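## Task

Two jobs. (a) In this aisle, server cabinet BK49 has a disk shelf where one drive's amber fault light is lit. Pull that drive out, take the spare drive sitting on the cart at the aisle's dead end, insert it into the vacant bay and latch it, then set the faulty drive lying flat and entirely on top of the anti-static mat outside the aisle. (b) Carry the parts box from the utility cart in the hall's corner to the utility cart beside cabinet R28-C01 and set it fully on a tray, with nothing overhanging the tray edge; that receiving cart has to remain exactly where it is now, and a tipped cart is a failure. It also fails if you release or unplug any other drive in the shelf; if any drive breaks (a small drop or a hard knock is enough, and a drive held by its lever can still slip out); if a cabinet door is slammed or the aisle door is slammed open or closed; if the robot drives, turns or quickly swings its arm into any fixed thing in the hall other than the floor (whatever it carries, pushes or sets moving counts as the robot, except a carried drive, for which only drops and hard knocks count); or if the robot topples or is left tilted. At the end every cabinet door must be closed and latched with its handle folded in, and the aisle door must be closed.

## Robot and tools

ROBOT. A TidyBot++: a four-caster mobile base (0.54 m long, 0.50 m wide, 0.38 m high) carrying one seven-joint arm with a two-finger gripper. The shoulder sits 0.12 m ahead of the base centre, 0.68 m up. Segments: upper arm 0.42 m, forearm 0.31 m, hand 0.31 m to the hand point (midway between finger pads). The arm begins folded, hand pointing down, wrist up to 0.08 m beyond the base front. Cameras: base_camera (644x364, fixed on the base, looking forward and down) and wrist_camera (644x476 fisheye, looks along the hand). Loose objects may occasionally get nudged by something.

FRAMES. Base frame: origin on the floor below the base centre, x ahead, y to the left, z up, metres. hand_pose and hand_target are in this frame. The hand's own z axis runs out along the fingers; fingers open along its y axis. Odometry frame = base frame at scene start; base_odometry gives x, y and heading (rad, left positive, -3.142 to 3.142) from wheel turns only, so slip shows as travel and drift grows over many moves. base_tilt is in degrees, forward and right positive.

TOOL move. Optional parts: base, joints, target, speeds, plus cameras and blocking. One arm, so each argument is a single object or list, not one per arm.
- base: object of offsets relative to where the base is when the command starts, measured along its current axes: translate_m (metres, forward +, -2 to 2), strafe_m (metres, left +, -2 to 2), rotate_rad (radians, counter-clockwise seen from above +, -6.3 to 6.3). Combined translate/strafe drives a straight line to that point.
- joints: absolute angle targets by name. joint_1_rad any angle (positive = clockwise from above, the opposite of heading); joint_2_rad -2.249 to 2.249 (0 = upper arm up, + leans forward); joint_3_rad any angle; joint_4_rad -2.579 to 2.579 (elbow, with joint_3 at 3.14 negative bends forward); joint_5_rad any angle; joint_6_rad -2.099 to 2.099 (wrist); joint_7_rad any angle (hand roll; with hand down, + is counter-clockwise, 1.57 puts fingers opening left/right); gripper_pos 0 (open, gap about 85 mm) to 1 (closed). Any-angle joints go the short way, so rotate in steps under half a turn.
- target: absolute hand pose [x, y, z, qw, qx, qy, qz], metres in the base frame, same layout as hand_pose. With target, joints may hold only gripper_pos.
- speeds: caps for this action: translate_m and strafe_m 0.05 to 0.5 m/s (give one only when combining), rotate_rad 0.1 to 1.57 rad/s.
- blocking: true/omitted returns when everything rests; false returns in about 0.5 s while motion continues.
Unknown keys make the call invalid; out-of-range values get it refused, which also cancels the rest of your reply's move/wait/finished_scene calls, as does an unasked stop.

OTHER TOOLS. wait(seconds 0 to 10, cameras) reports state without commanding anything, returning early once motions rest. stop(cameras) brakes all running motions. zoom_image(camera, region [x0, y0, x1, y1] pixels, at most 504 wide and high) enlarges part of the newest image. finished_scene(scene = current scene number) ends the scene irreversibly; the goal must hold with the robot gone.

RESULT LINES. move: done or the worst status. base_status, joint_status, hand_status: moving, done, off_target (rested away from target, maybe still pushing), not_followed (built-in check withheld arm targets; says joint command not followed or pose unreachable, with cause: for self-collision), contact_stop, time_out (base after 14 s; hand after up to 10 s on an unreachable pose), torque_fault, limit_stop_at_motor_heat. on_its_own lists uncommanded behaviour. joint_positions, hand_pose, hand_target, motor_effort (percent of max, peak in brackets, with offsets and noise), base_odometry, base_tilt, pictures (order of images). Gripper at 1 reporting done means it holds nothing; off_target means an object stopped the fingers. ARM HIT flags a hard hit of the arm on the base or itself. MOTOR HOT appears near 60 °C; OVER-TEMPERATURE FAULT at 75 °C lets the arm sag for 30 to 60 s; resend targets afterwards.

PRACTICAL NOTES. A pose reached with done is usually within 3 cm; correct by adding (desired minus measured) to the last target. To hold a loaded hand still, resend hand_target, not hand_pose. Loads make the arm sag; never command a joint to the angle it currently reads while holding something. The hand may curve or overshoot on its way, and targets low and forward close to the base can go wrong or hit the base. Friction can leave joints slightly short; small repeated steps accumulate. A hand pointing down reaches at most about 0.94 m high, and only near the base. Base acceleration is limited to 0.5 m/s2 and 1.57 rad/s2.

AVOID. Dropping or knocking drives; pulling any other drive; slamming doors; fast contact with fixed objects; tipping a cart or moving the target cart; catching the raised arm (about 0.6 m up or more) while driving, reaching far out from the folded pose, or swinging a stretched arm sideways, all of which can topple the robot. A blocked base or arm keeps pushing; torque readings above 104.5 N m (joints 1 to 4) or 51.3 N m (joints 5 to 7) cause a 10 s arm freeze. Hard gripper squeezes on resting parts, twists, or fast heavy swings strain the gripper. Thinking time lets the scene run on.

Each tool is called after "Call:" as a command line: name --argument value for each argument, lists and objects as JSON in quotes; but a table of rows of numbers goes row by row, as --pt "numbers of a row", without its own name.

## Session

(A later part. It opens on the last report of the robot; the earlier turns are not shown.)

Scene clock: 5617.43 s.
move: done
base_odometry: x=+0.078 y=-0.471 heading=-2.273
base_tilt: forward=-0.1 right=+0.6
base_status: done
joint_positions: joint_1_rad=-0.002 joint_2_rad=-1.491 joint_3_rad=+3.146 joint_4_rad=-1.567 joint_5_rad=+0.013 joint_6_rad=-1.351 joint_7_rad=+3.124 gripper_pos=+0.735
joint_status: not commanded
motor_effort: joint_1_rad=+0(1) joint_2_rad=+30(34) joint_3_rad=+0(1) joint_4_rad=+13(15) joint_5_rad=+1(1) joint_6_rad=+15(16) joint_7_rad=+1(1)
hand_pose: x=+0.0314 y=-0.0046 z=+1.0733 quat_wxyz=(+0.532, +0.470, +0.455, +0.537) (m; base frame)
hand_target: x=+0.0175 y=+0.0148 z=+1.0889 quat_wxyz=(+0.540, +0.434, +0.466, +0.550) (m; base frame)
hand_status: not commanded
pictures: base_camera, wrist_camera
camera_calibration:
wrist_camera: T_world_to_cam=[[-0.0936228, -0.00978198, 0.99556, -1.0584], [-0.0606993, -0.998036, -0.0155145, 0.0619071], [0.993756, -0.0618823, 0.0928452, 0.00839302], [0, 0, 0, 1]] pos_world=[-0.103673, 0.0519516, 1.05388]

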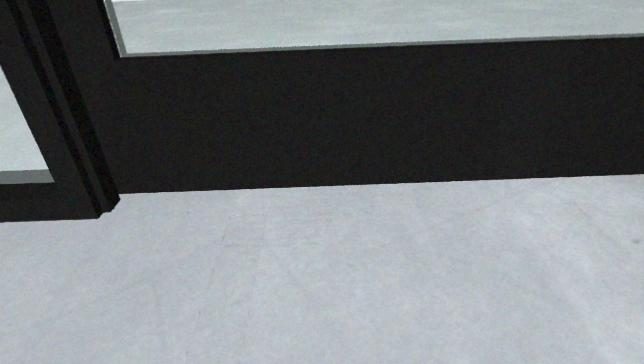

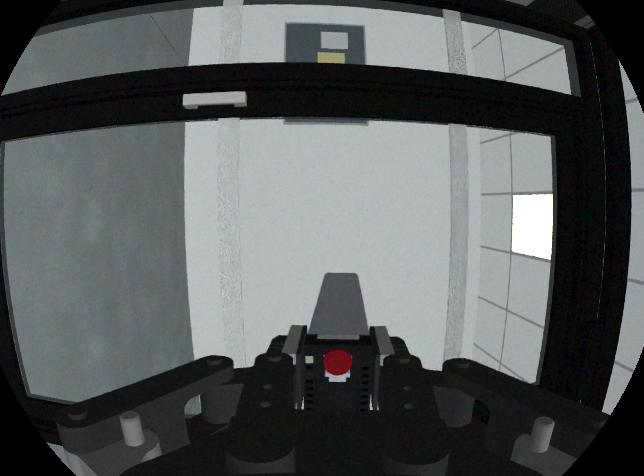

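Call:
move --base '{"translate_m": 0.38, "rotate_rad": -0.011}' --speeds '{"translate_m": 0.15}' --cameras '["base_camera"]'

Call:
move --base '{"translate_m": 0.6}' --speeds '{"translate_m": 0.06}' --cameras '["base_camera", "wrist_camera"]'

Scene clock: 5637.83 s.
move: done
base_odometry: x=-0.167 y=-0.761 heading=-2.284
base_tilt: forward=-0.1 right=+0.5
base_status: done
joint_positions: joint_1_rad=-0.002 joint_2_rad=-1.494 joint_3_rad=+3.146 joint_4_rad=-1.565 joint_5_rad=+0.013 joint_6_rad=-1.352 joint_7_rad=+3.124 gripper_pos=+0.735
joint_status: not commanded
motor_effort: joint_1_rad=-1(2) joint_2_rad=+30(33) joint_3_rad=+1(2) joint_4_rad=+12(15) joint_5_rad=+1(2) joint_6_rad=+15(16) joint_7_rad=+1(2)
hand_pose: x=+0.0297 y=-0.0046 z=+1.0737 quat_wxyz=(+0.533, +0.469, +0.454, +0.538) (m; base frame)
hand_target: x=+0.0175 y=+0.0148 z=+1.0889 quat_wxyz=(+0.540, +0.434, +0.466, +0.550) (m; base frame)
hand_status: not commanded
pictures: base_camera

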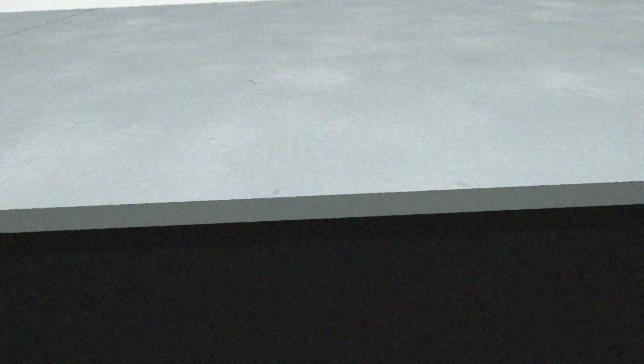

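Scene clock: 5648.33 s.
move: done
base_odometry: x=-0.560 y=-1.215 heading=-2.285
base_tilt: forward=-0.1 right=+0.5
base_status: done
joint_positions: joint_1_rad=-0.002 joint_2_rad=-1.494 joint_3_rad=+3.146 joint_4_rad=-1.564 joint_5_rad=+0.013 joint_6_rad=-1.352 joint_7_rad=+3.124 gripper_pos=+0.735
joint_status: not commanded
motor_effort: joint_1_rad=+0(2) joint_2_rad=+30(33) joint_3_rad=+0(2) joint_4_rad=+12(15) joint_5_rad=+1(2) joint_6_rad=+15(16) joint_7_rad=+1(1)
hand_pose: x=+0.0293 y=-0.0046 z=+1.0737 quat_wxyz=(+0.533, +0.469, +0.454, +0.538) (m; base frame)
hand_target: x=+0.0175 y=+0.0148 z=+1.0889 quat_wxyz=(+0.540, +0.434, +0.466, +0.550) (m; base frame)
hand_status: not commanded
pictures: base_camera, wrist_camera
camera_calibration:
wrist_camera: T_world_to_cam=[[-0.0983381, -0.00980233, 0.995105, -1.05841], [-0.060924, -0.998017, -0.0158516, 0.0621074], [0.993286, -0.0621846, 0.0975459, 0.00550997], [0, 0, 0, 1]] pos_world=[-0.105771, 0.051952, 1.05367]

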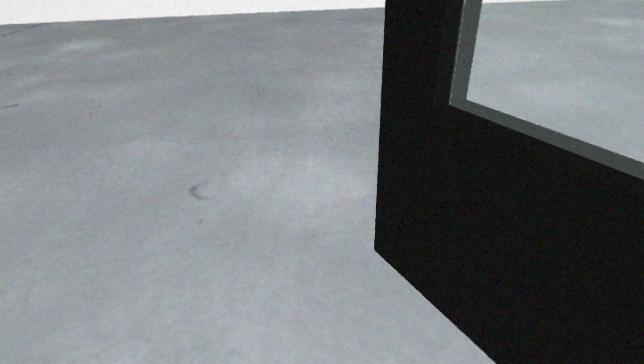

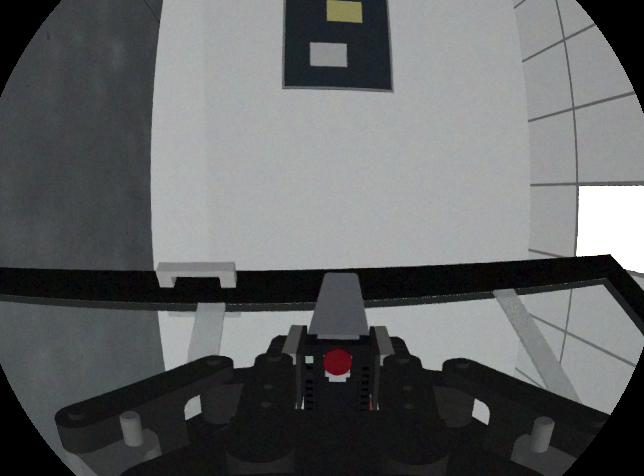

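Call:
move --base '{"translate_m": 0.25}' --speeds '{"translate_m": 0.06}' --cameras '["base_camera", "wrist_camera"]'

Scene clock: 5661.00 s.
move: done
base_odometry: x=-0.724 y=-1.404 heading=-2.285
base_tilt: forward=+0.0 right=+0.5
base_status: done
joint_positions: joint_1_rad=-0.002 joint_2_rad=-1.495 joint_3_rad=+3.146 joint_4_rad=-1.564 joint_5_rad=+0.013 joint_6_rad=-1.352 joint_7_rad=+3.124 gripper_pos=+0.735
joint_status: not commanded
motor_effort: joint_1_rad=-1(1) joint_2_rad=+30(33) joint_3_rad=+0(1) joint_4_rad=+12(15) joint_5_rad=+0(1) joint_6_rad=+15(16) joint_7_rad=+1(2)
hand_pose: x=+0.0290 y=-0.0046 z=+1.0738 quat_wxyz=(+0.533, +0.469, +0.454, +0.538) (m; base frame)
hand_target: x=+0.0175 y=+0.0148 z=+1.0889 quat_wxyz=(+0.540, +0.434, +0.466, +0.550) (m; base frame)
hand_status: not commanded
pictures: base_camera, wrist_camera
camera_calibration:
wrist_camera: T_world_to_cam=[[-0.0989315, -0.00976942, 0.995046, -1.05843], [-0.0609145, -0.998017, -0.0158549, 0.0620997], [0.993228, -0.0621813, 0.0981402, 0.0050757], [0, 0, 0, 1]] pos_world=[-0.10597, 0.051952, 1.05367]

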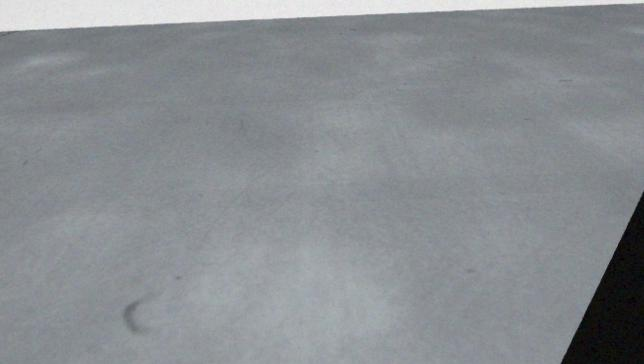

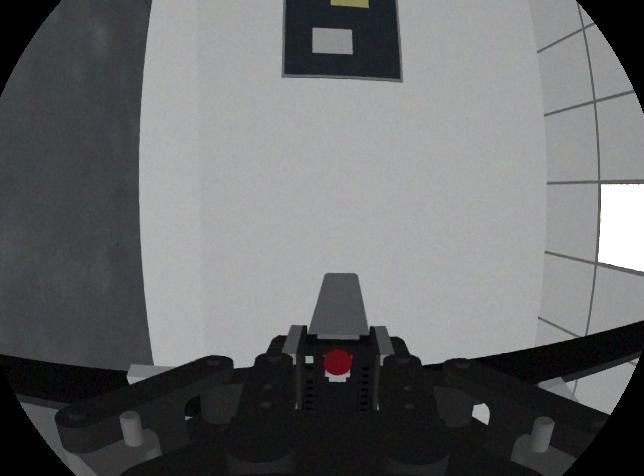

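Call:
move --base '{"strafe_m": 0.35}' --speeds '{"strafe_m": 0.06}' --cameras '["base_camera", "wrist_camera"]'

Call:
move --base '{"strafe_m": 0.38}' --speeds '{"strafe_m": 0.06}' --cameras '["base_camera", "wrist_camera"]'

Scene clock: 5678.23 s.
move: done
base_odometry: x=-0.458 y=-1.634 heading=-2.285
base_tilt: forward=-0.1 right=+0.5
base_status: done
joint_positions: joint_1_rad=-0.001 joint_2_rad=-1.495 joint_3_rad=+3.146 joint_4_rad=-1.563 joint_5_rad=+0.012 joint_6_rad=-1.353 joint_7_rad=+3.124 gripper_pos=+0.735
joint_status: not commanded
motor_effort: joint_1_rad=-1(4) joint_2_rad=+30(35) joint_3_rad=+1(3) joint_4_rad=+12(14) joint_5_rad=+1(3) joint_6_rad=+15(16) joint_7_rad=+1(1)
hand_pose: x=+0.0288 y=-0.0044 z=+1.0737 quat_wxyz=(+0.533, +0.469, +0.453, +0.538) (m; base frame)
hand_target: x=+0.0175 y=+0.0148 z=+1.0889 quat_wxyz=(+0.540, +0.434, +0.466, +0.550) (m; base frame)
hand_status: not commanded
pictures: base_camera, wrist_camera
camera_calibration:
wrist_camera: T_world_to_cam=[[-0.0990486, -0.00981256, 0.995034, -1.05824], [-0.0615085, -0.997979, -0.0159643, 0.0624345], [0.99318, -0.0627843, 0.0982449, 0.00523048], [0, 0, 0, 1]] pos_world=[-0.106172, 0.0522527, 1.05347]

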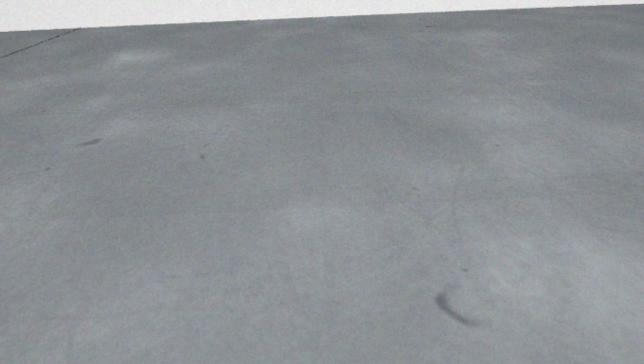

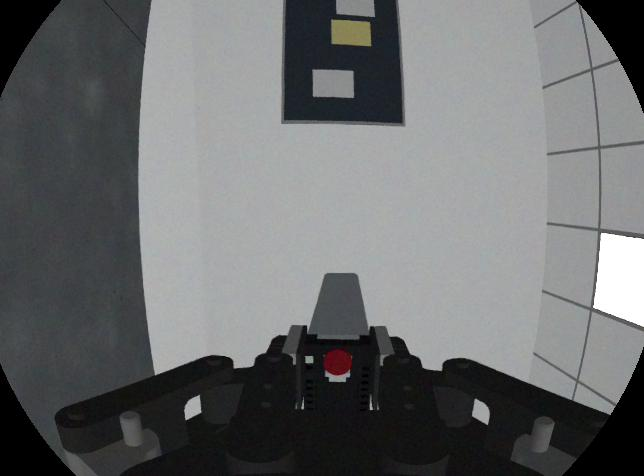

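Scene clock: 5685.07 s.
move: done
base_odometry: x=-0.171 y=-1.883 heading=-2.284
base_tilt: forward=-0.1 right=+0.6
base_status: done
joint_positions: joint_1_rad=+0.000 joint_2_rad=-1.495 joint_3_rad=+3.146 joint_4_rad=-1.563 joint_5_rad=+0.012 joint_6_rad=-1.353 joint_7_rad=+3.124 gripper_pos=+0.735
joint_status: not commanded
motor_effort: joint_1_rad=+0(4) joint_2_rad=+30(33) joint_3_rad=+1(3) joint_4_rad=+12(13) joint_5_rad=+1(3) joint_6_rad=+15(16) joint_7_rad=+1(1)
hand_pose: x=+0.0288 y=-0.0041 z=+1.0736 quat_wxyz=(+0.534, +0.469, +0.453, +0.538) (m; base frame)
hand_target: x=+0.0175 y=+0.0148 z=+1.0889 quat_wxyz=(+0.540, +0.434, +0.466, +0.550) (m; base frame)
hand_status: not commanded
pictures: base_camera, wrist_camera
camera_calibration:
wrist_camera: T_world_to_cam=[[-0.0989531, -0.00971867, 0.995045, -1.05825], [-0.062412, -0.997923, -0.0159534, 0.0627241], [0.993133, -0.0636814, 0.098141, 0.00540991], [0, 0, 0, 1]] pos_world=[-0.106175, 0.0526536, 1.05347]

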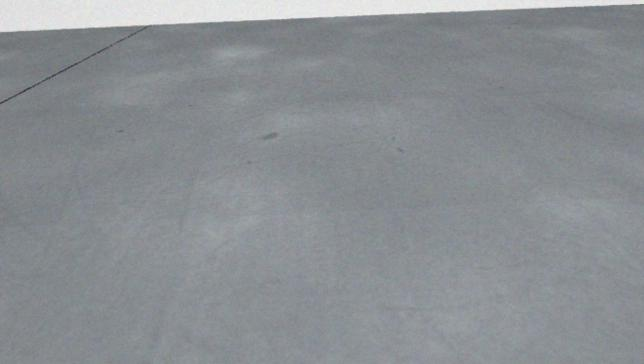

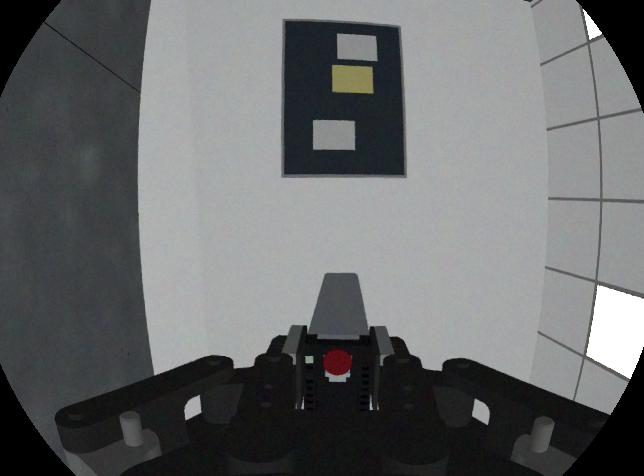

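Call:
move --base '{"translate_m": 0.6}' --speeds '{"translate_m": 0.25}' --cameras '[]'

Call:
move --base '{"rotate_rad": -1.3}' --speeds '{"rotate_rad": 0.4}' --cameras '["base_camera", "wrist_camera"]'

Scene clock: 5700.03 s.
move: done
base_odometry: x=-0.564 y=-2.337 heading=-2.284
base_tilt: forward=-0.2 right=+0.5
base_status: done
joint_positions: joint_1_rad=+0.000 joint_2_rad=-1.496 joint_3_rad=+3.146 joint_4_rad=-1.563 joint_5_rad=+0.012 joint_6_rad=-1.354 joint_7_rad=+3.124 gripper_pos=+0.735
joint_status: not commanded
motor_effort: joint_1_rad=+0(2) joint_2_rad=+30(34) joint_3_rad=+1(1) joint_4_rad=+12(15) joint_5_rad=+1(2) joint_6_rad=+15(16) joint_7_rad=+1(2)
hand_pose: x=+0.0284 y=-0.0041 z=+1.0735 quat_wxyz=(+0.534, +0.469, +0.453, +0.538) (m; base frame)
hand_target: x=+0.0175 y=+0.0148 z=+1.0889 quat_wxyz=(+0.540, +0.434, +0.466, +0.550) (m; base frame)
hand_status: not commanded
pictures: none
No camera images: "cameras" was empty.

Scene clock: 5703.83 s.
move: done
base_odometry: x=-0.564 y=-2.337 heading=+2.700
base_tilt: forward=-0.1 right=+0.6
base_status: done
joint_positions: joint_1_rad=+0.000 joint_2_rad=-1.496 joint_3_rad=+3.146 joint_4_rad=-1.563 joint_5_rad=+0.012 joint_6_rad=-1.354 joint_7_rad=+3.124 gripper_pos=+0.735
joint_status: not commanded
motor_effort: joint_1_rad=-1(2) joint_2_rad=+30(31) joint_3_rad=+1(1) joint_4_rad=+13(13) joint_5_rad=+1(1) joint_6_rad=+15(16) joint_7_rad=+1(1)
hand_pose: x=+0.0284 y=-0.0041 z=+1.0735 quat_wxyz=(+0.534, +0.469, +0.453, +0.538) (m; base frame)
hand_target: x=+0.0175 y=+0.0148 z=+1.0889 quat_wxyz=(+0.540, +0.434, +0.466, +0.550) (m; base frame)
hand_status: not commanded
pictures: base_camera, wrist_camera
camera_calibration:
wrist_camera: T_world_to_cam=[[-0.0995566, -0.00969404, 0.994985, -1.05819], [-0.0624071, -0.997923, -0.015967, 0.0627125], [0.993073, -0.0636837, 0.0987448, 0.00517439], [0, 0, 0, 1]] pos_world=[-0.106574, 0.0526536, 1.05337]

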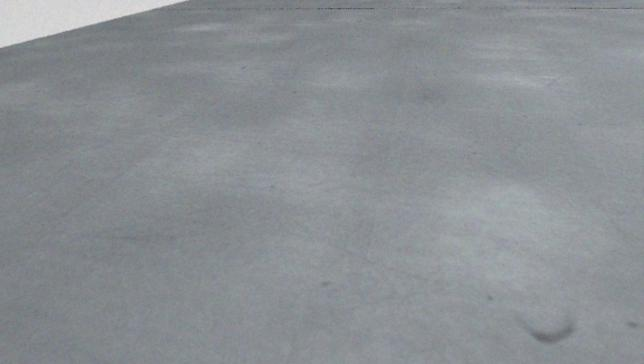

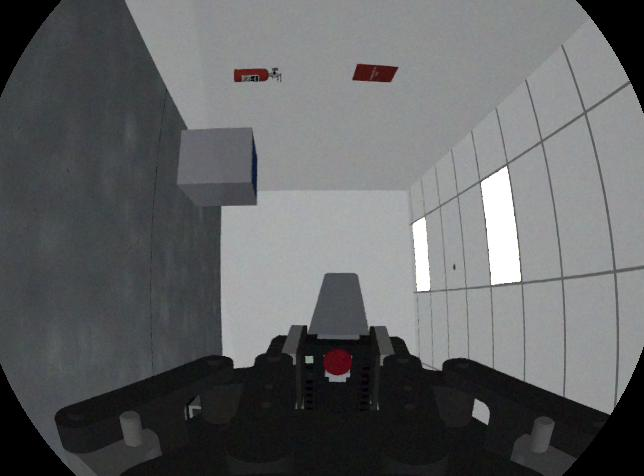

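Call:
zoom_image --camera "wrist_camera" --region '[150, 100, 300, 240]'

Scaled by 3.360.

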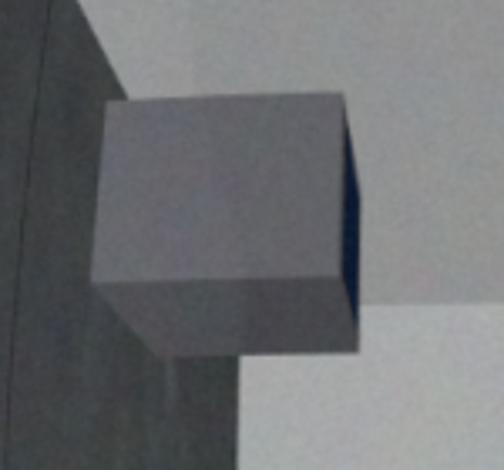

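Call:
move --base '{"rotate_rad": -0.27}' --speeds '{"rotate_rad": 0.4}' --cameras '["base_camera", "wrist_camera"]'

Scene clock: 5745.23 s.
move: done
base_odometry: x=-0.564 y=-2.337 heading=+2.430
base_tilt: forward=-0.1 right=+0.5
base_status: done
joint_positions: joint_1_rad=+0.000 joint_2_rad=-1.496 joint_3_rad=+3.146 joint_4_rad=-1.563 joint_5_rad=+0.012 joint_6_rad=-1.354 joint_7_rad=+3.124 gripper_pos=+0.735
joint_status: not commanded
motor_effort: joint_1_rad=+0(2) joint_2_rad=+30(31) joint_3_rad=+0(1) joint_4_rad=+12(13) joint_5_rad=+1(1) joint_6_rad=+16(16) joint_7_rad=+1(1)
hand_pose: x=+0.0284 y=-0.0041 z=+1.0735 quat_wxyz=(+0.534, +0.469, +0.453, +0.538) (m; base frame)
hand_target: x=+0.0175 y=+0.0148 z=+1.0889 quat_wxyz=(+0.540, +0.434, +0.466, +0.550) (m; base frame)
hand_status: not commanded
pictures: base_camera, wrist_camera
camera_calibration:
wrist_camera: T_world_to_cam=[[-0.0995553, -0.00972414, 0.994985, -1.05819], [-0.0621067, -0.997942, -0.0159673, 0.0626456], [0.993092, -0.0633848, 0.0987464, 0.00515174], [0, 0, 0, 1]] pos_world=[-0.106574, 0.0525533, 1.05337]

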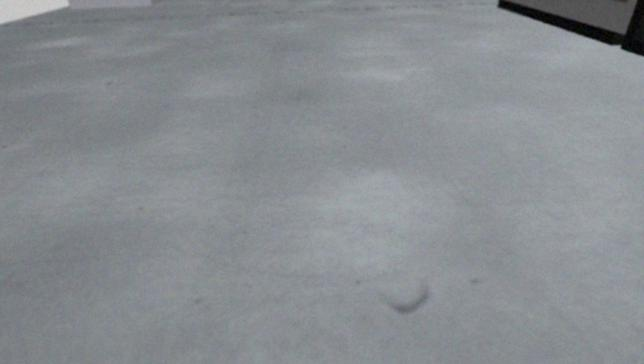

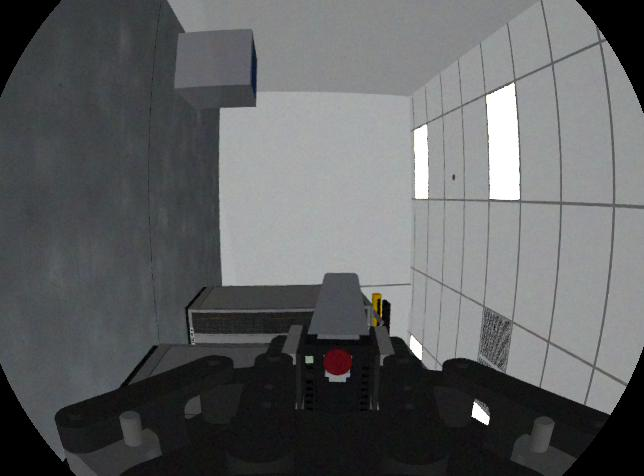

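Call:
move --base '{"translate_m": 1.9}' --speeds '{"translate_m": 0.3}' --cameras '["wrist_camera"]'

Call:
move --base '{"translate_m": 1.3}' --speeds '{"translate_m": 0.3}' --cameras '["base_camera", "wrist_camera"]'

Scene clock: 5763.07 s.
move: done
base_odometry: x=-2.003 y=-1.096 heading=+2.430
base_tilt: forward=-0.1 right=+0.5
base_status: done
joint_positions: joint_1_rad=+0.000 joint_2_rad=-1.496 joint_3_rad=+3.146 joint_4_rad=-1.563 joint_5_rad=+0.012 joint_6_rad=-1.354 joint_7_rad=+3.124 gripper_pos=+0.735
joint_status: not commanded
motor_effort: joint_1_rad=-1(1) joint_2_rad=+30(34) joint_3_rad=+1(1) joint_4_rad=+12(15) joint_5_rad=+1(1) joint_6_rad=+15(16) joint_7_rad=+1(1)
hand_pose: x=+0.0280 y=-0.0041 z=+1.0736 quat_wxyz=(+0.534, +0.469, +0.453, +0.538) (m; base frame)
hand_target: x=+0.0175 y=+0.0148 z=+1.0889 quat_wxyz=(+0.540, +0.434, +0.466, +0.550) (m; base frame)
hand_status: not commanded
pictures: wrist_camera
camera_calibration:
wrist_camera: T_world_to_cam=[[-0.100148, -0.00969055, 0.994925, -1.05812], [-0.0620972, -0.997942, -0.0159706, 0.06263], [0.993033, -0.0633815, 0.0993407, 0.00482686], [0, 0, 0, 1]] pos_world=[-0.106873, 0.0525533, 1.05327]

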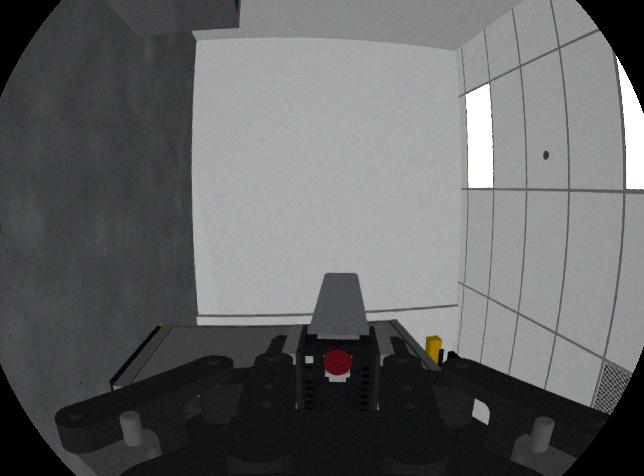

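Scene clock: 5768.23 s.
move: done
base_odometry: x=-2.988 y=-0.247 heading=+2.430
base_tilt: forward=-0.2 right=+0.5
base_status: done
joint_positions: joint_1_rad=+0.000 joint_2_rad=-1.497 joint_3_rad=+3.146 joint_4_rad=-1.561 joint_5_rad=+0.012 joint_6_rad=-1.354 joint_7_rad=+3.124 gripper_pos=+0.735
joint_status: not commanded
motor_effort: joint_1_rad=+0(1) joint_2_rad=+31(33) joint_3_rad=+0(1) joint_4_rad=+12(15) joint_5_rad=+1(1) joint_6_rad=+15(16) joint_7_rad=+1(1)
hand_pose: x=+0.0273 y=-0.0041 z=+1.0738 quat_wxyz=(+0.534, +0.468, +0.452, +0.539) (m; base frame)
hand_target: x=+0.0175 y=+0.0148 z=+1.0889 quat_wxyz=(+0.540, +0.434, +0.466, +0.550) (m; base frame)
hand_status: not commanded
pictures: base_camera, wrist_camera
camera_calibration:
wrist_camera: T_world_to_cam=[[-0.102052, -0.00968237, 0.994732, -1.0582], [-0.062068, -0.997942, -0.0160813, 0.0627001], [0.992841, -0.0633822, 0.101241, 0.00359846], [0, 0, 0, 1]] pos_world=[-0.107672, 0.0525533, 1.05327]

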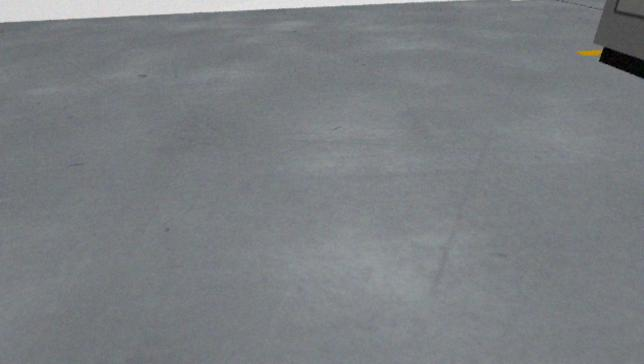

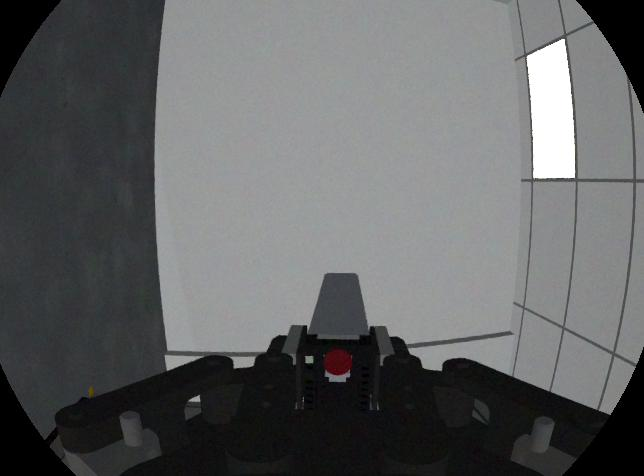

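Call:
move --base '{"translate_m": 0.7}' --speeds '{"translate_m": 0.3}' --cameras '[]'

Call:
move --base '{"rotate_rad": 1.571}' --speeds '{"rotate_rad": 0.35}' --cameras '["base_camera", "wrist_camera"]'

Scene clock: 5777.77 s.
move: done
base_odometry: x=-3.518 y=+0.210 heading=+2.430
base_tilt: forward=-0.1 right=+0.5
base_status: done
joint_positions: joint_1_rad=+0.000 joint_2_rad=-1.498 joint_3_rad=+3.146 joint_4_rad=-1.561 joint_5_rad=+0.012 joint_6_rad=-1.354 joint_7_rad=+3.124 gripper_pos=+0.735
joint_status: not commanded
motor_effort: joint_1_rad=+0(1) joint_2_rad=+30(33) joint_3_rad=+0(1) joint_4_rad=+12(15) joint_5_rad=+1(1) joint_6_rad=+15(16) joint_7_rad=+1(1)
hand_pose: x=+0.0268 y=-0.0041 z=+1.0739 quat_wxyz=(+0.534, +0.468, +0.452, +0.539) (m; base frame)
hand_target: x=+0.0175 y=+0.0148 z=+1.0889 quat_wxyz=(+0.540, +0.434, +0.466, +0.550) (m; base frame)
hand_status: not commanded
pictures: none
No camera images: "cameras" was empty.

Scene clock: 5782.77 s.
move: done
base_odometry: x=-3.518 y=+0.210 heading=-2.283
base_tilt: forward=-0.2 right=+0.5
base_status: done
joint_positions: joint_1_rad=+0.000 joint_2_rad=-1.498 joint_3_rad=+3.146 joint_4_rad=-1.561 joint_5_rad=+0.012 joint_6_rad=-1.354 joint_7_rad=+3.124 gripper_pos=+0.735
joint_status: not commanded
motor_effort: joint_1_rad=+0(2) joint_2_rad=+30(31) joint_3_rad=+1(2) joint_4_rad=+12(13) joint_5_rad=+1(1) joint_6_rad=+15(16) joint_7_rad=+1(1)
hand_pose: x=+0.0268 y=-0.0041 z=+1.0739 quat_wxyz=(+0.535, +0.468, +0.452, +0.539) (m; base frame)
hand_target: x=+0.0175 y=+0.0148 z=+1.0889 quat_wxyz=(+0.540, +0.434, +0.466, +0.550) (m; base frame)
hand_status: not commanded
pictures: base_camera, wrist_camera
camera_calibration:
wrist_camera: T_world_to_cam=[[-0.102957, -0.00972032, 0.994638, -1.05823], [-0.0621492, -0.997936, -0.0161857, 0.0627825], [0.992742, -0.0634824, 0.10214, 0.00294338], [0, 0, 0, 1]] pos_world=[-0.107972, 0.0525534, 1.05327]

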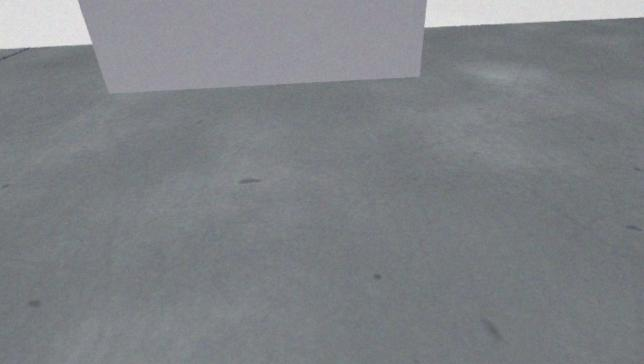

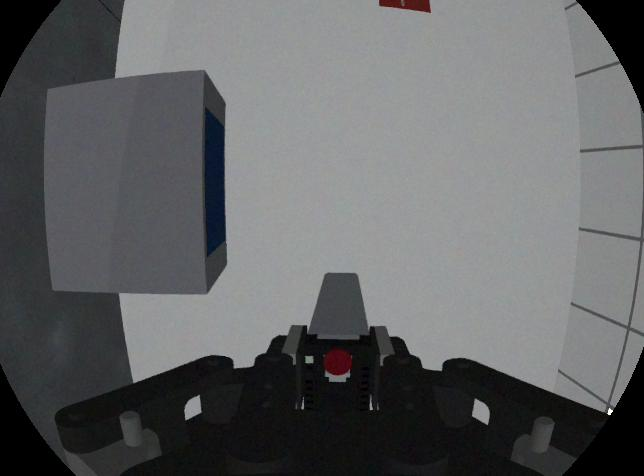

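Call:
move --base '{"rotate_rad": 0.02, "strafe_m": 0.19}' --speeds '{"strafe_m": 0.15}' --cameras '["base_camera"]'

Call:
move --base '{"translate_m": 0.3}' --speeds '{"translate_m": 0.15}' --cameras '["base_camera", "wrist_camera"]'

Scene clock: 5801.10 s.
move: done
base_odometry: x=-3.374 y=+0.086 heading=-2.262
base_tilt: forward=-0.1 right=+0.5
base_status: done
joint_positions: joint_1_rad=+0.002 joint_2_rad=-1.498 joint_3_rad=+3.146 joint_4_rad=-1.561 joint_5_rad=+0.011 joint_6_rad=-1.354 joint_7_rad=+3.124 gripper_pos=+0.735
joint_status: not commanded
motor_effort: joint_1_rad=-1(3) joint_2_rad=+30(31) joint_3_rad=+1(4) joint_4_rad=+12(13) joint_5_rad=+1(3) joint_6_rad=+15(15) joint_7_rad=+1(1)
hand_pose: x=+0.0268 y=-0.0035 z=+1.0739 quat_wxyz=(+0.535, +0.468, +0.452, +0.539) (m; base frame)
hand_target: x=+0.0175 y=+0.0148 z=+1.0889 quat_wxyz=(+0.540, +0.434, +0.466, +0.550) (m; base frame)
hand_status: not commanded
pictures: base_camera

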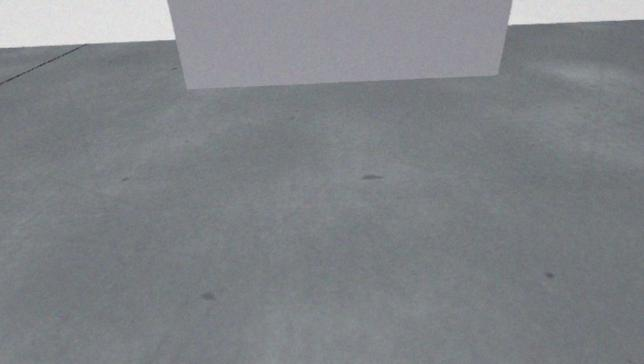

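Scene clock: 5803.73 s.
move: done
base_odometry: x=-3.566 y=-0.146 heading=-2.262
base_tilt: forward=+0.0 right=+0.5
base_status: done
joint_positions: joint_1_rad=+0.002 joint_2_rad=-1.498 joint_3_rad=+3.146 joint_4_rad=-1.561 joint_5_rad=+0.011 joint_6_rad=-1.354 joint_7_rad=+3.124 gripper_pos=+0.735
joint_status: not commanded
motor_effort: joint_1_rad=+0(1) joint_2_rad=+30(34) joint_3_rad=+0(1) joint_4_rad=+12(15) joint_5_rad=+1(2) joint_6_rad=+15(16) joint_7_rad=+1(1)
hand_pose: x=+0.0268 y=-0.0035 z=+1.0739 quat_wxyz=(+0.535, +0.468, +0.452, +0.539) (m; base frame)
hand_target: x=+0.0175 y=+0.0148 z=+1.0889 quat_wxyz=(+0.540, +0.434, +0.466, +0.550) (m; base frame)
hand_status: not commanded
pictures: base_camera, wrist_camera
camera_calibration:
wrist_camera: T_world_to_cam=[[-0.102943, -0.00911073, 0.994646, -1.05816], [-0.0633063, -0.997871, -0.0156923, 0.0629319], [0.992671, -0.0645827, 0.102147, 0.00305099], [0, 0, 0, 1]] pos_world=[-0.107975, 0.0533543, 1.05317]

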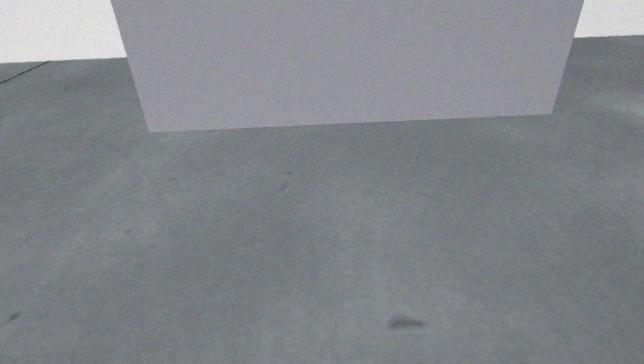

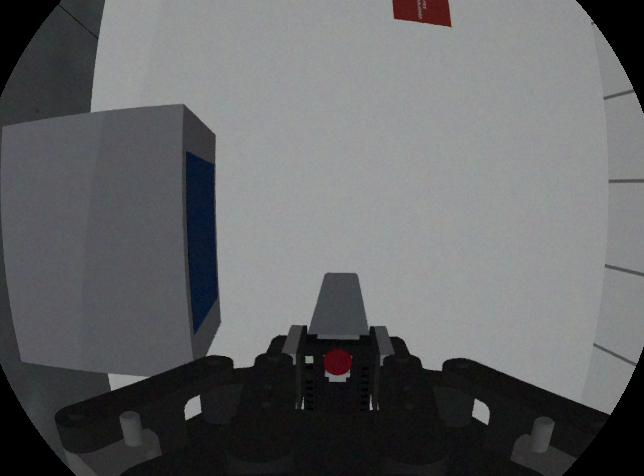

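Call:
move --joints '{"joint_2_rad": -1.48, "joint_4_rad": -1.81, "joint_6_rad": -1.06}' --cameras '[]'

Call:
move --joints '{"joint_2_rad": -1.22, "joint_4_rad": -1.89, "joint_6_rad": -0.65}' --cameras '[]'

Call:
move --joints '{"joint_2_rad": -0.97, "joint_4_rad": -1.98, "joint_6_rad": -0.24}' --cameras '[]'

Call:
move --joints '{"joint_2_rad": -0.73, "joint_4_rad": -2.07, "joint_6_rad": 0.16}' --cameras '[]'

Call:
move --joints '{"joint_2_rad": -0.43, "joint_4_rad": -2.2, "joint_6_rad": 0.51}' --cameras '["wrist_camera"]'

Scene clock: 5837.33 s.
move: off_target
base_odometry: x=-3.566 y=-0.146 heading=-2.262
base_tilt: forward=-0.2 right=+0.5
base_status: not commanded
joint_positions: joint_1_rad=+0.002 joint_2_rad=-1.496 joint_3_rad=+3.146 joint_4_rad=-1.830 joint_5_rad=+0.011 joint_6_rad=-1.194 joint_7_rad=+3.124 gripper_pos=+0.735
joint_status: joint_6_rad off_target (ended at -1.194, target -1.060); the others done
motor_effort: joint_1_rad=+0(1) joint_2_rad=+25(32) joint_3_rad=+0(1) joint_4_rad=+18(19) joint_5_rad=+1(1) joint_6_rad=+15(17) joint_7_rad=+1(1)
hand_pose: x=+0.1134 y=-0.0033 z=+1.0239 quat_wxyz=(+0.509, +0.497, +0.481, +0.512) (m; base frame)
hand_target: x=+0.1078 y=+0.0134 z=+1.0734 quat_wxyz=(+0.536, +0.441, +0.465, +0.550) (m; base frame)
hand_status: not commanded
pictures: none
No camera images: "cameras" was empty.

Scene clock: 5839.07 s.
move: off_target
base_odometry: x=-3.566 y=-0.146 heading=-2.262
base_tilt: forward=-0.1 right=+0.5
base_status: not commanded
joint_positions: joint_1_rad=+0.002 joint_2_rad=-1.219 joint_3_rad=+3.146 joint_4_rad=-1.916 joint_5_rad=+0.011 joint_6_rad=-0.783 joint_7_rad=+3.124 gripper_pos=+0.735
joint_status: joint_6_rad off_target (ended at -0.783, target -0.650); the others done
motor_effort: joint_1_rad=-1(1) joint_2_rad=+16(27) joint_3_rad=+1(1) joint_4_rad=+24(26) joint_5_rad=+2(2) joint_6_rad=+15(17) joint_7_rad=+1(1)
hand_pose: x=+0.2360 y=-0.0032 z=+1.0960 quat_wxyz=(+0.521, +0.483, +0.471, +0.523) (m; base frame)
hand_target: x=+0.2205 y=+0.0096 z=+1.1502 quat_wxyz=(+0.551, +0.428, +0.439, +0.567) (m; base frame)
hand_status: not commanded
pictures: none
No camera images: "cameras" was empty.

Scene clock: 5840.77 s.
move: off_target
base_odometry: x=-3.566 y=-0.146 heading=-2.262
base_tilt: forward=-0.1 right=+0.6
base_status: not commanded
joint_positions: joint_1_rad=+0.002 joint_2_rad=-0.956 joint_3_rad=+3.146 joint_4_rad=-2.013 joint_5_rad=+0.011 joint_6_rad=-0.373 joint_7_rad=+3.124 gripper_pos=+0.735
joint_status: joint_6_rad off_target (ended at -0.373, target -0.240); the others done
motor_effort: joint_1_rad=+0(1) joint_2_rad=+6(18) joint_3_rad=+1(1) joint_4_rad=+30(31) joint_5_rad=+2(2) joint_6_rad=+15(17) joint_7_rad=+1(1)
hand_pose: x=+0.3573 y=-0.0025 z=+1.1230 quat_wxyz=(+0.533, +0.468, +0.459, +0.535) (m; base frame)
hand_target: x=+0.3335 y=+0.0045 z=+1.1851 quat_wxyz=(+0.567, +0.414, +0.413, +0.580) (m; base frame)
hand_status: not commanded
pictures: none
No camera images: "cameras" was empty.

Scene clock: 5842.47 s.
move: off_target
base_odometry: x=-3.566 y=-0.146 heading=-2.262
base_tilt: forward=-0.1 right=+0.5
base_status: not commanded
joint_positions: joint_1_rad=+0.002 joint_2_rad=-0.706 joint_3_rad=+3.146 joint_4_rad=-2.105 joint_5_rad=+0.011 joint_6_rad=+0.028 joint_7_rad=+3.124 gripper_pos=+0.735
joint_status: joint_6_rad off_target (ended at +0.028, target +0.160); the others done
motor_effort: joint_1_rad=+0(1) joint_2_rad=-4(8) joint_3_rad=+0(1) joint_4_rad=+31(34) joint_5_rad=+2(2) joint_6_rad=+15(16) joint_7_rad=+1(1)
hand_pose: x=+0.4611 y=-0.0016 z=+1.1173 quat_wxyz=(+0.546, +0.451, +0.444, +0.548) (m; base frame)
hand_target: x=+0.4323 y=-0.0011 z=+1.1858 quat_wxyz=(+0.584, +0.399, +0.388, +0.591) (m; base frame)
hand_status: not commanded
pictures: none
No camera images: "cameras" was empty.

Scene clock: 5844.23 s.
move: off_target
base_odometry: x=-3.566 y=-0.146 heading=-2.262
base_tilt: forward=-0.1 right=+0.5
base_status: not commanded
joint_positions: joint_1_rad=+0.002 joint_2_rad=-0.390 joint_3_rad=+3.146 joint_4_rad=-2.239 joint_5_rad=+0.011 joint_6_rad=+0.378 joint_7_rad=+3.124 gripper_pos=+0.735
joint_status: joint_2_rad off_target (ended at -0.390, target -0.430); joint_4_rad off_target (ended at -2.239, target -2.200); joint_6_rad off_target (ended at +0.378, target +0.510)
motor_effort: joint_1_rad=+0(1) joint_2_rad=-15(18) joint_3_rad=+0(1) joint_4_rad=+31(34) joint_5_rad=+2(2) joint_6_rad=+15(17) joint_7_rad=+1(2)
hand_pose: x=+0.5709 y=-0.0006 z=+1.0156 quat_wxyz=(+0.523, +0.477, +0.472, +0.526) (m; base frame)
hand_target: x=+0.5481 y=-0.0057 z=+1.0971 quat_wxyz=(+0.573, +0.425, +0.408, +0.570) (m; base frame)
hand_status: not commanded
pictures: wrist_camera
camera_calibration:
wrist_camera: T_world_to_cam=[[-0.0493085, 0.00233614, 0.998781, -0.978938], [-0.0532118, -0.998583, -0.000291314, 0.0779773], [0.997365, -0.0531613, 0.0493629, -0.480009], [0, 0, 0, 1]] pos_world=[0.434624, 0.0546358, 1.00146]

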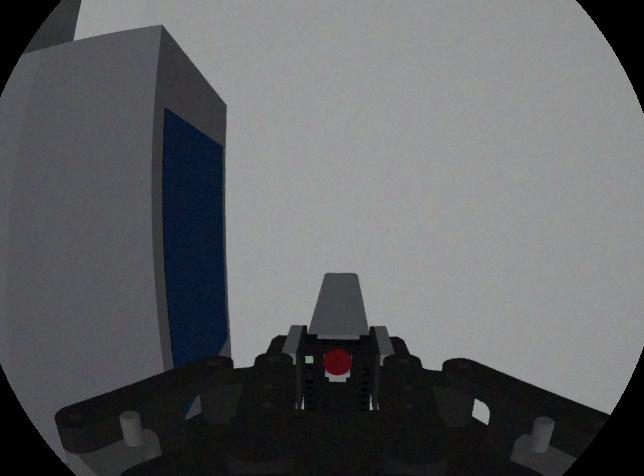

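Call:
move --base '{"translate_m": 0.17}' --speeds '{"translate_m": 0.1}' --cameras '["base_camera"]'

Call:
move --joints '{"joint_2_rad": -0.25, "joint_4_rad": -2.16, "joint_6_rad": 0.52}' --cameras '["wrist_camera"]'

Scene clock: 5855.37 s.
move: done
base_odometry: x=-3.674 y=-0.277 heading=-2.262
base_tilt: forward=-0.1 right=+0.5
base_status: done
joint_positions: joint_1_rad=+0.002 joint_2_rad=-0.388 joint_3_rad=+3.146 joint_4_rad=-2.239 joint_5_rad=+0.011 joint_6_rad=+0.380 joint_7_rad=+3.124 gripper_pos=+0.735
joint_status: not commanded
motor_effort: joint_1_rad=+0(1) joint_2_rad=-15(18) joint_3_rad=+0(1) joint_4_rad=+31(32) joint_5_rad=+2(2) joint_6_rad=+15(16) joint_7_rad=+1(2)
hand_pose: x=+0.5716 y=-0.0006 z=+1.0155 quat_wxyz=(+0.523, +0.477, +0.472, +0.526) (m; base frame)
hand_target: x=+0.5481 y=-0.0057 z=+1.0971 quat_wxyz=(+0.573, +0.425, +0.408, +0.570) (m; base frame)
hand_status: not commanded
pictures: base_camera

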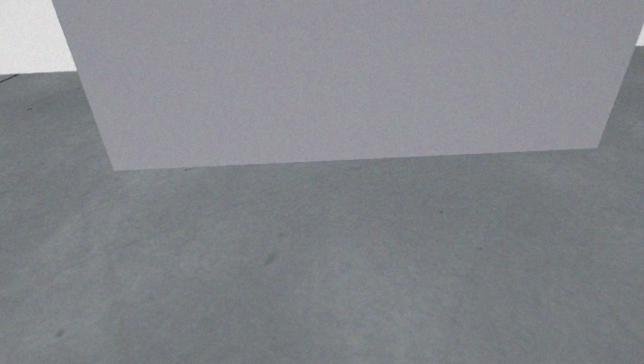

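Scene clock: 5856.73 s.
move: off_target
base_odometry: x=-3.674 y=-0.277 heading=-2.262
base_tilt: forward=-0.1 right=+0.6
base_status: not commanded
joint_positions: joint_1_rad=+0.002 joint_2_rad=-0.207 joint_3_rad=+3.146 joint_4_rad=-2.225 joint_5_rad=+0.011 joint_6_rad=+0.395 joint_7_rad=+3.124 gripper_pos=+0.735
joint_status: joint_2_rad off_target (ended at -0.207, target -0.250); joint_4_rad off_target (ended at -2.225, target -2.160); joint_6_rad off_target (ended at +0.395, target +0.520)
motor_effort: joint_1_rad=-1(1) joint_2_rad=-21(24) joint_3_rad=+0(1) joint_4_rad=+30(32) joint_5_rad=+2(2) joint_6_rad=+15(17) joint_7_rad=+1(1)
hand_pose: x=+0.6269 y=-0.0007 z=+0.9417 quat_wxyz=(+0.485, +0.515, +0.510, +0.489) (m; base frame)
hand_target: x=+0.6175 y=-0.0058 z=+1.0407 quat_wxyz=(+0.545, +0.461, +0.444, +0.541) (m; base frame)
hand_status: not commanded
pictures: wrist_camera
camera_calibration:
wrist_camera: T_world_to_cam=[[0.101653, 0.00207148, 0.994818, -0.993343], [-0.0524785, -0.998594, 0.00744174, 0.0731192], [0.993435, -0.052963, -0.101402, -0.387787], [0, 0, 0, 1]] pos_world=[0.490055, 0.0545357, 0.948329]

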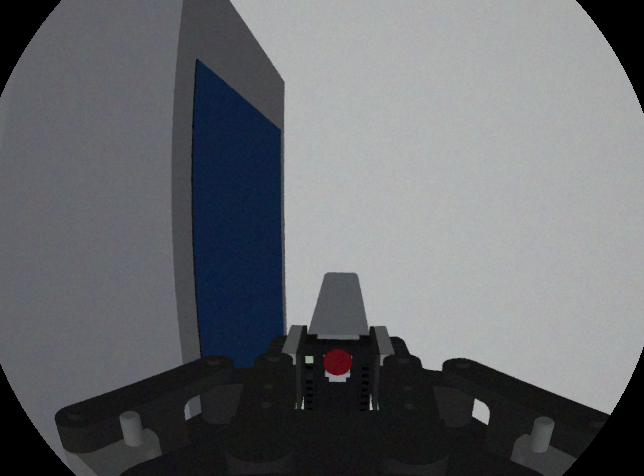

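Call:
move --joints '{"joint_2_rad": 0.005, "joint_4_rad": -2.06, "joint_6_rad": 0.725}' --cameras '[]'

Call:
move --joints '{"joint_2_rad": 0.255, "joint_4_rad": -1.955, "joint_6_rad": 0.9}' --cameras '["wrist_camera"]'

Scene clock: 5897.17 s.
move: off_target
base_odometry: x=-3.674 y=-0.277 heading=-2.262
base_tilt: forward=-0.1 right=+0.6
base_status: not commanded
joint_positions: joint_1_rad=+0.002 joint_2_rad=+0.051 joint_3_rad=+3.146 joint_4_rad=-2.125 joint_5_rad=+0.011 joint_6_rad=+0.593 joint_7_rad=+3.124 gripper_pos=+0.735
joint_status: joint_2_rad off_target (ended at +0.051, target +0.005); joint_4_rad off_target (ended at -2.125, target -2.060); joint_6_rad off_target (ended at +0.593, target +0.725)
motor_effort: joint_1_rad=-1(1) joint_2_rad=-31(33) joint_3_rad=+0(1) joint_4_rad=+28(31) joint_5_rad=+2(2) joint_6_rad=+15(17) joint_7_rad=+1(1)
hand_pose: x=+0.7104 y=-0.0004 z=+0.9192 quat_wxyz=(+0.495, +0.505, +0.501, +0.499) (m; base frame)
hand_target: x=+0.7008 y=-0.0082 z=+1.0245 quat_wxyz=(+0.559, +0.449, +0.430, +0.549) (m; base frame)
hand_status: not commanded
pictures: none
No camera images: "cameras" was empty.

Scene clock: 5898.87 s.
move: off_target
base_odometry: x=-3.674 y=-0.277 heading=-2.262
base_tilt: forward=+0.0 right=+0.5
base_status: not commanded
joint_positions: joint_1_rad=+0.002 joint_2_rad=+0.313 joint_3_rad=+3.146 joint_4_rad=-2.017 joint_5_rad=+0.011 joint_6_rad=+0.769 joint_7_rad=+3.124 gripper_pos=+0.735
joint_status: joint_2_rad off_target (ended at +0.313, target +0.255); joint_4_rad off_target (ended at -2.017, target -1.955); joint_6_rad off_target (ended at +0.769, target +0.900)
motor_effort: joint_1_rad=+0(1) joint_2_rad=-39(43) joint_3_rad=+0(1) joint_4_rad=+26(29) joint_5_rad=+2(2) joint_6_rad=+16(17) joint_7_rad=+1(1)
hand_pose: x=+0.7880 y=+0.0000 z=+0.8686 quat_wxyz=(+0.500, +0.499, +0.496, +0.505) (m; base frame)
hand_target: x=+0.7781 y=-0.0099 z=+0.9815 quat_wxyz=(+0.568, +0.441, +0.421, +0.553) (m; base frame)
hand_status: not commanded
pictures: wrist_camera
camera_calibration:
wrist_camera: T_world_to_cam=[[0.0404808, 0.00255131, 0.999177, -0.892627], [-0.049317, -0.998773, 0.00454832, 0.0827119], [0.997962, -0.0494605, -0.0403053, -0.611723], [0, 0, 0, 1]] pos_world=[0.65069, 0.0546316, 0.86686]

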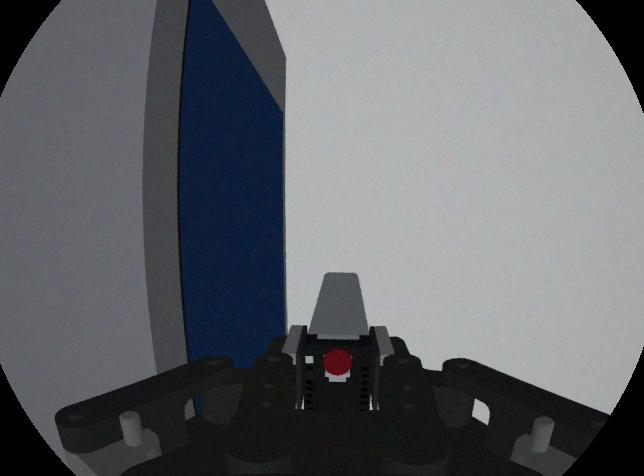

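Call:
move --joints '{"joint_2_rad": 0.418, "joint_4_rad": -1.89, "joint_6_rad": 0.985}' --cameras '["wrist_camera"]'

Scene clock: 5928.03 s.
move: off_target
base_odometry: x=-3.674 y=-0.277 heading=-2.262
base_tilt: forward=-0.1 right=+0.5
base_status: not commanded
joint_positions: joint_1_rad=+0.002 joint_2_rad=+0.481 joint_3_rad=+3.146 joint_4_rad=-1.949 joint_5_rad=+0.011 joint_6_rad=+0.857 joint_7_rad=+3.124 gripper_pos=+0.735
joint_status: joint_2_rad off_target (ended at +0.481, target +0.418); joint_4_rad off_target (ended at -1.949, target -1.890); joint_6_rad off_target (ended at +0.857, target +0.985)
motor_effort: joint_1_rad=+1(2) joint_2_rad=-44(47) joint_3_rad=+0(1) joint_4_rad=+24(27) joint_5_rad=+1(2) joint_6_rad=+15(17) joint_7_rad=+1(1)
hand_pose: x=+0.8303 y=+0.0001 z=+0.8163 quat_wxyz=(+0.497, +0.502, +0.499, +0.502) (m; base frame)
hand_target: x=+0.8242 y=-0.0105 z=+0.9312 quat_wxyz=(+0.567, +0.444, +0.425, +0.548) (m; base frame)
hand_status: not commanded
pictures: wrist_camera
camera_calibration:
wrist_camera: T_world_to_cam=[[0.0518814, 0.00241393, 0.99865, -0.851057], [-0.0483702, -0.998817, 0.00492724, 0.084165], [0.997481, -0.0485606, -0.0517033, -0.646391], [0, 0, 0, 1]] pos_world=[0.692988, 0.0547307, 0.816073]

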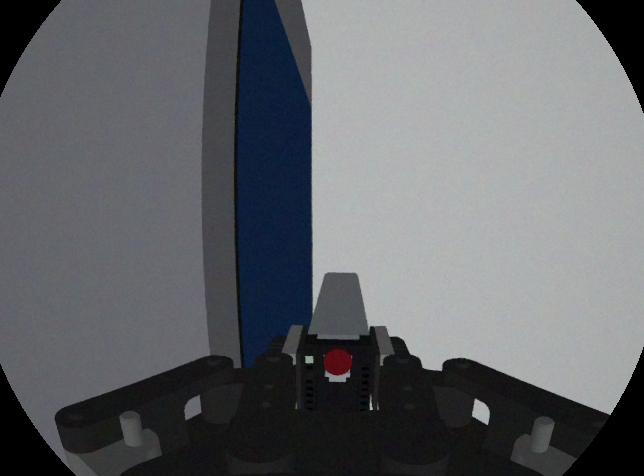

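Call:
move --joints '{"joint_2_rad": 0.478, "joint_4_rad": -1.9, "joint_6_rad": 1.065}' --cameras '["wrist_camera"]'

Scene clock: 5944.47 s.
move: off_target
base_odometry: x=-3.674 y=-0.277 heading=-2.262
base_tilt: forward=+0.0 right=+0.6
base_status: not commanded
joint_positions: joint_1_rad=+0.002 joint_2_rad=+0.531 joint_3_rad=+3.146 joint_4_rad=-1.949 joint_5_rad=+0.011 joint_6_rad=+0.939 joint_7_rad=+3.124 gripper_pos=+0.735
joint_status: joint_2_rad off_target (ended at +0.531, target +0.478); joint_4_rad off_target (ended at -1.949, target -1.900); joint_6_rad off_target (ended at +0.939, target +1.065)
motor_effort: joint_1_rad=-1(1) joint_2_rad=-45(47) joint_3_rad=+0(0) joint_4_rad=+24(26) joint_5_rad=+1(2) joint_6_rad=+15(17) joint_7_rad=+1(1)
hand_pose: x=+0.8364 y=+0.0003 z=+0.8058 quat_wxyz=(+0.504, +0.494, +0.491, +0.510) (m; base frame)
hand_target: x=+0.8308 y=-0.0111 z=+0.9075 quat_wxyz=(+0.570, +0.441, +0.422, +0.549) (m; base frame)
hand_status: not commanded
pictures: wrist_camera
camera_calibration:
wrist_camera: T_world_to_cam=[[0.0206393, 0.00212814, 0.999785, -0.815612], [-0.0477089, -0.998856, 0.00311105, 0.0856329], [0.998648, -0.0477628, -0.0205141, -0.679203], [0, 0, 0, 1]] pos_world=[0.699204, 0.05483, 0.801237]

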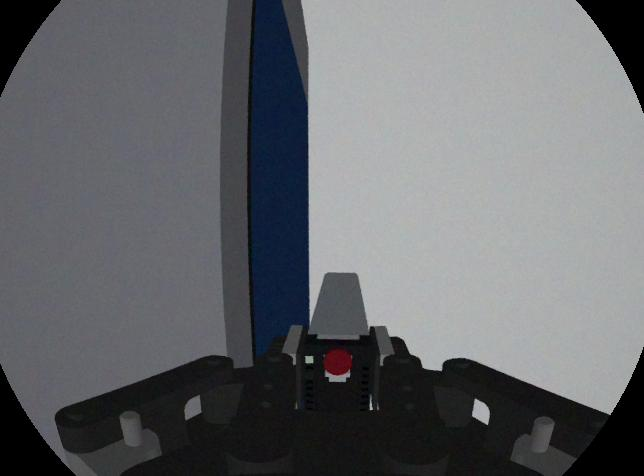

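Call:
move --joints '{"joint_2_rad": 0.508, "joint_4_rad": -1.93, "joint_6_rad": 1.085}' --cameras '[]'

Scene clock: 5949.43 s.
move: off_target
base_odometry: x=-3.674 y=-0.277 heading=-2.262
base_tilt: forward=+0.0 right=+0.5
base_status: not commanded
joint_positions: joint_1_rad=+0.002 joint_2_rad=+0.561 joint_3_rad=+3.146 joint_4_rad=-1.958 joint_5_rad=+0.011 joint_6_rad=+0.961 joint_7_rad=+3.124 gripper_pos=+0.735
joint_status: joint_2_rad off_target (ended at +0.561, target +0.508); joint_6_rad off_target (ended at +0.961, target +1.085); the others done
motor_effort: joint_1_rad=-1(1) joint_2_rad=-45(47) joint_3_rad=+0(0) joint_4_rad=+23(25) joint_5_rad=+1(2) joint_6_rad=+15(16) joint_7_rad=+1(1)
hand_pose: x=+0.8375 y=+0.0004 z=+0.7869 quat_wxyz=(+0.500, +0.498, +0.495, +0.506) (m; base frame)
hand_target: x=+0.8308 y=-0.0113 z=+0.8768 quat_wxyz=(+0.562, +0.452, +0.433, +0.540) (m; base frame)
hand_status: not commanded
pictures: none
No camera images: "cameras" was empty.


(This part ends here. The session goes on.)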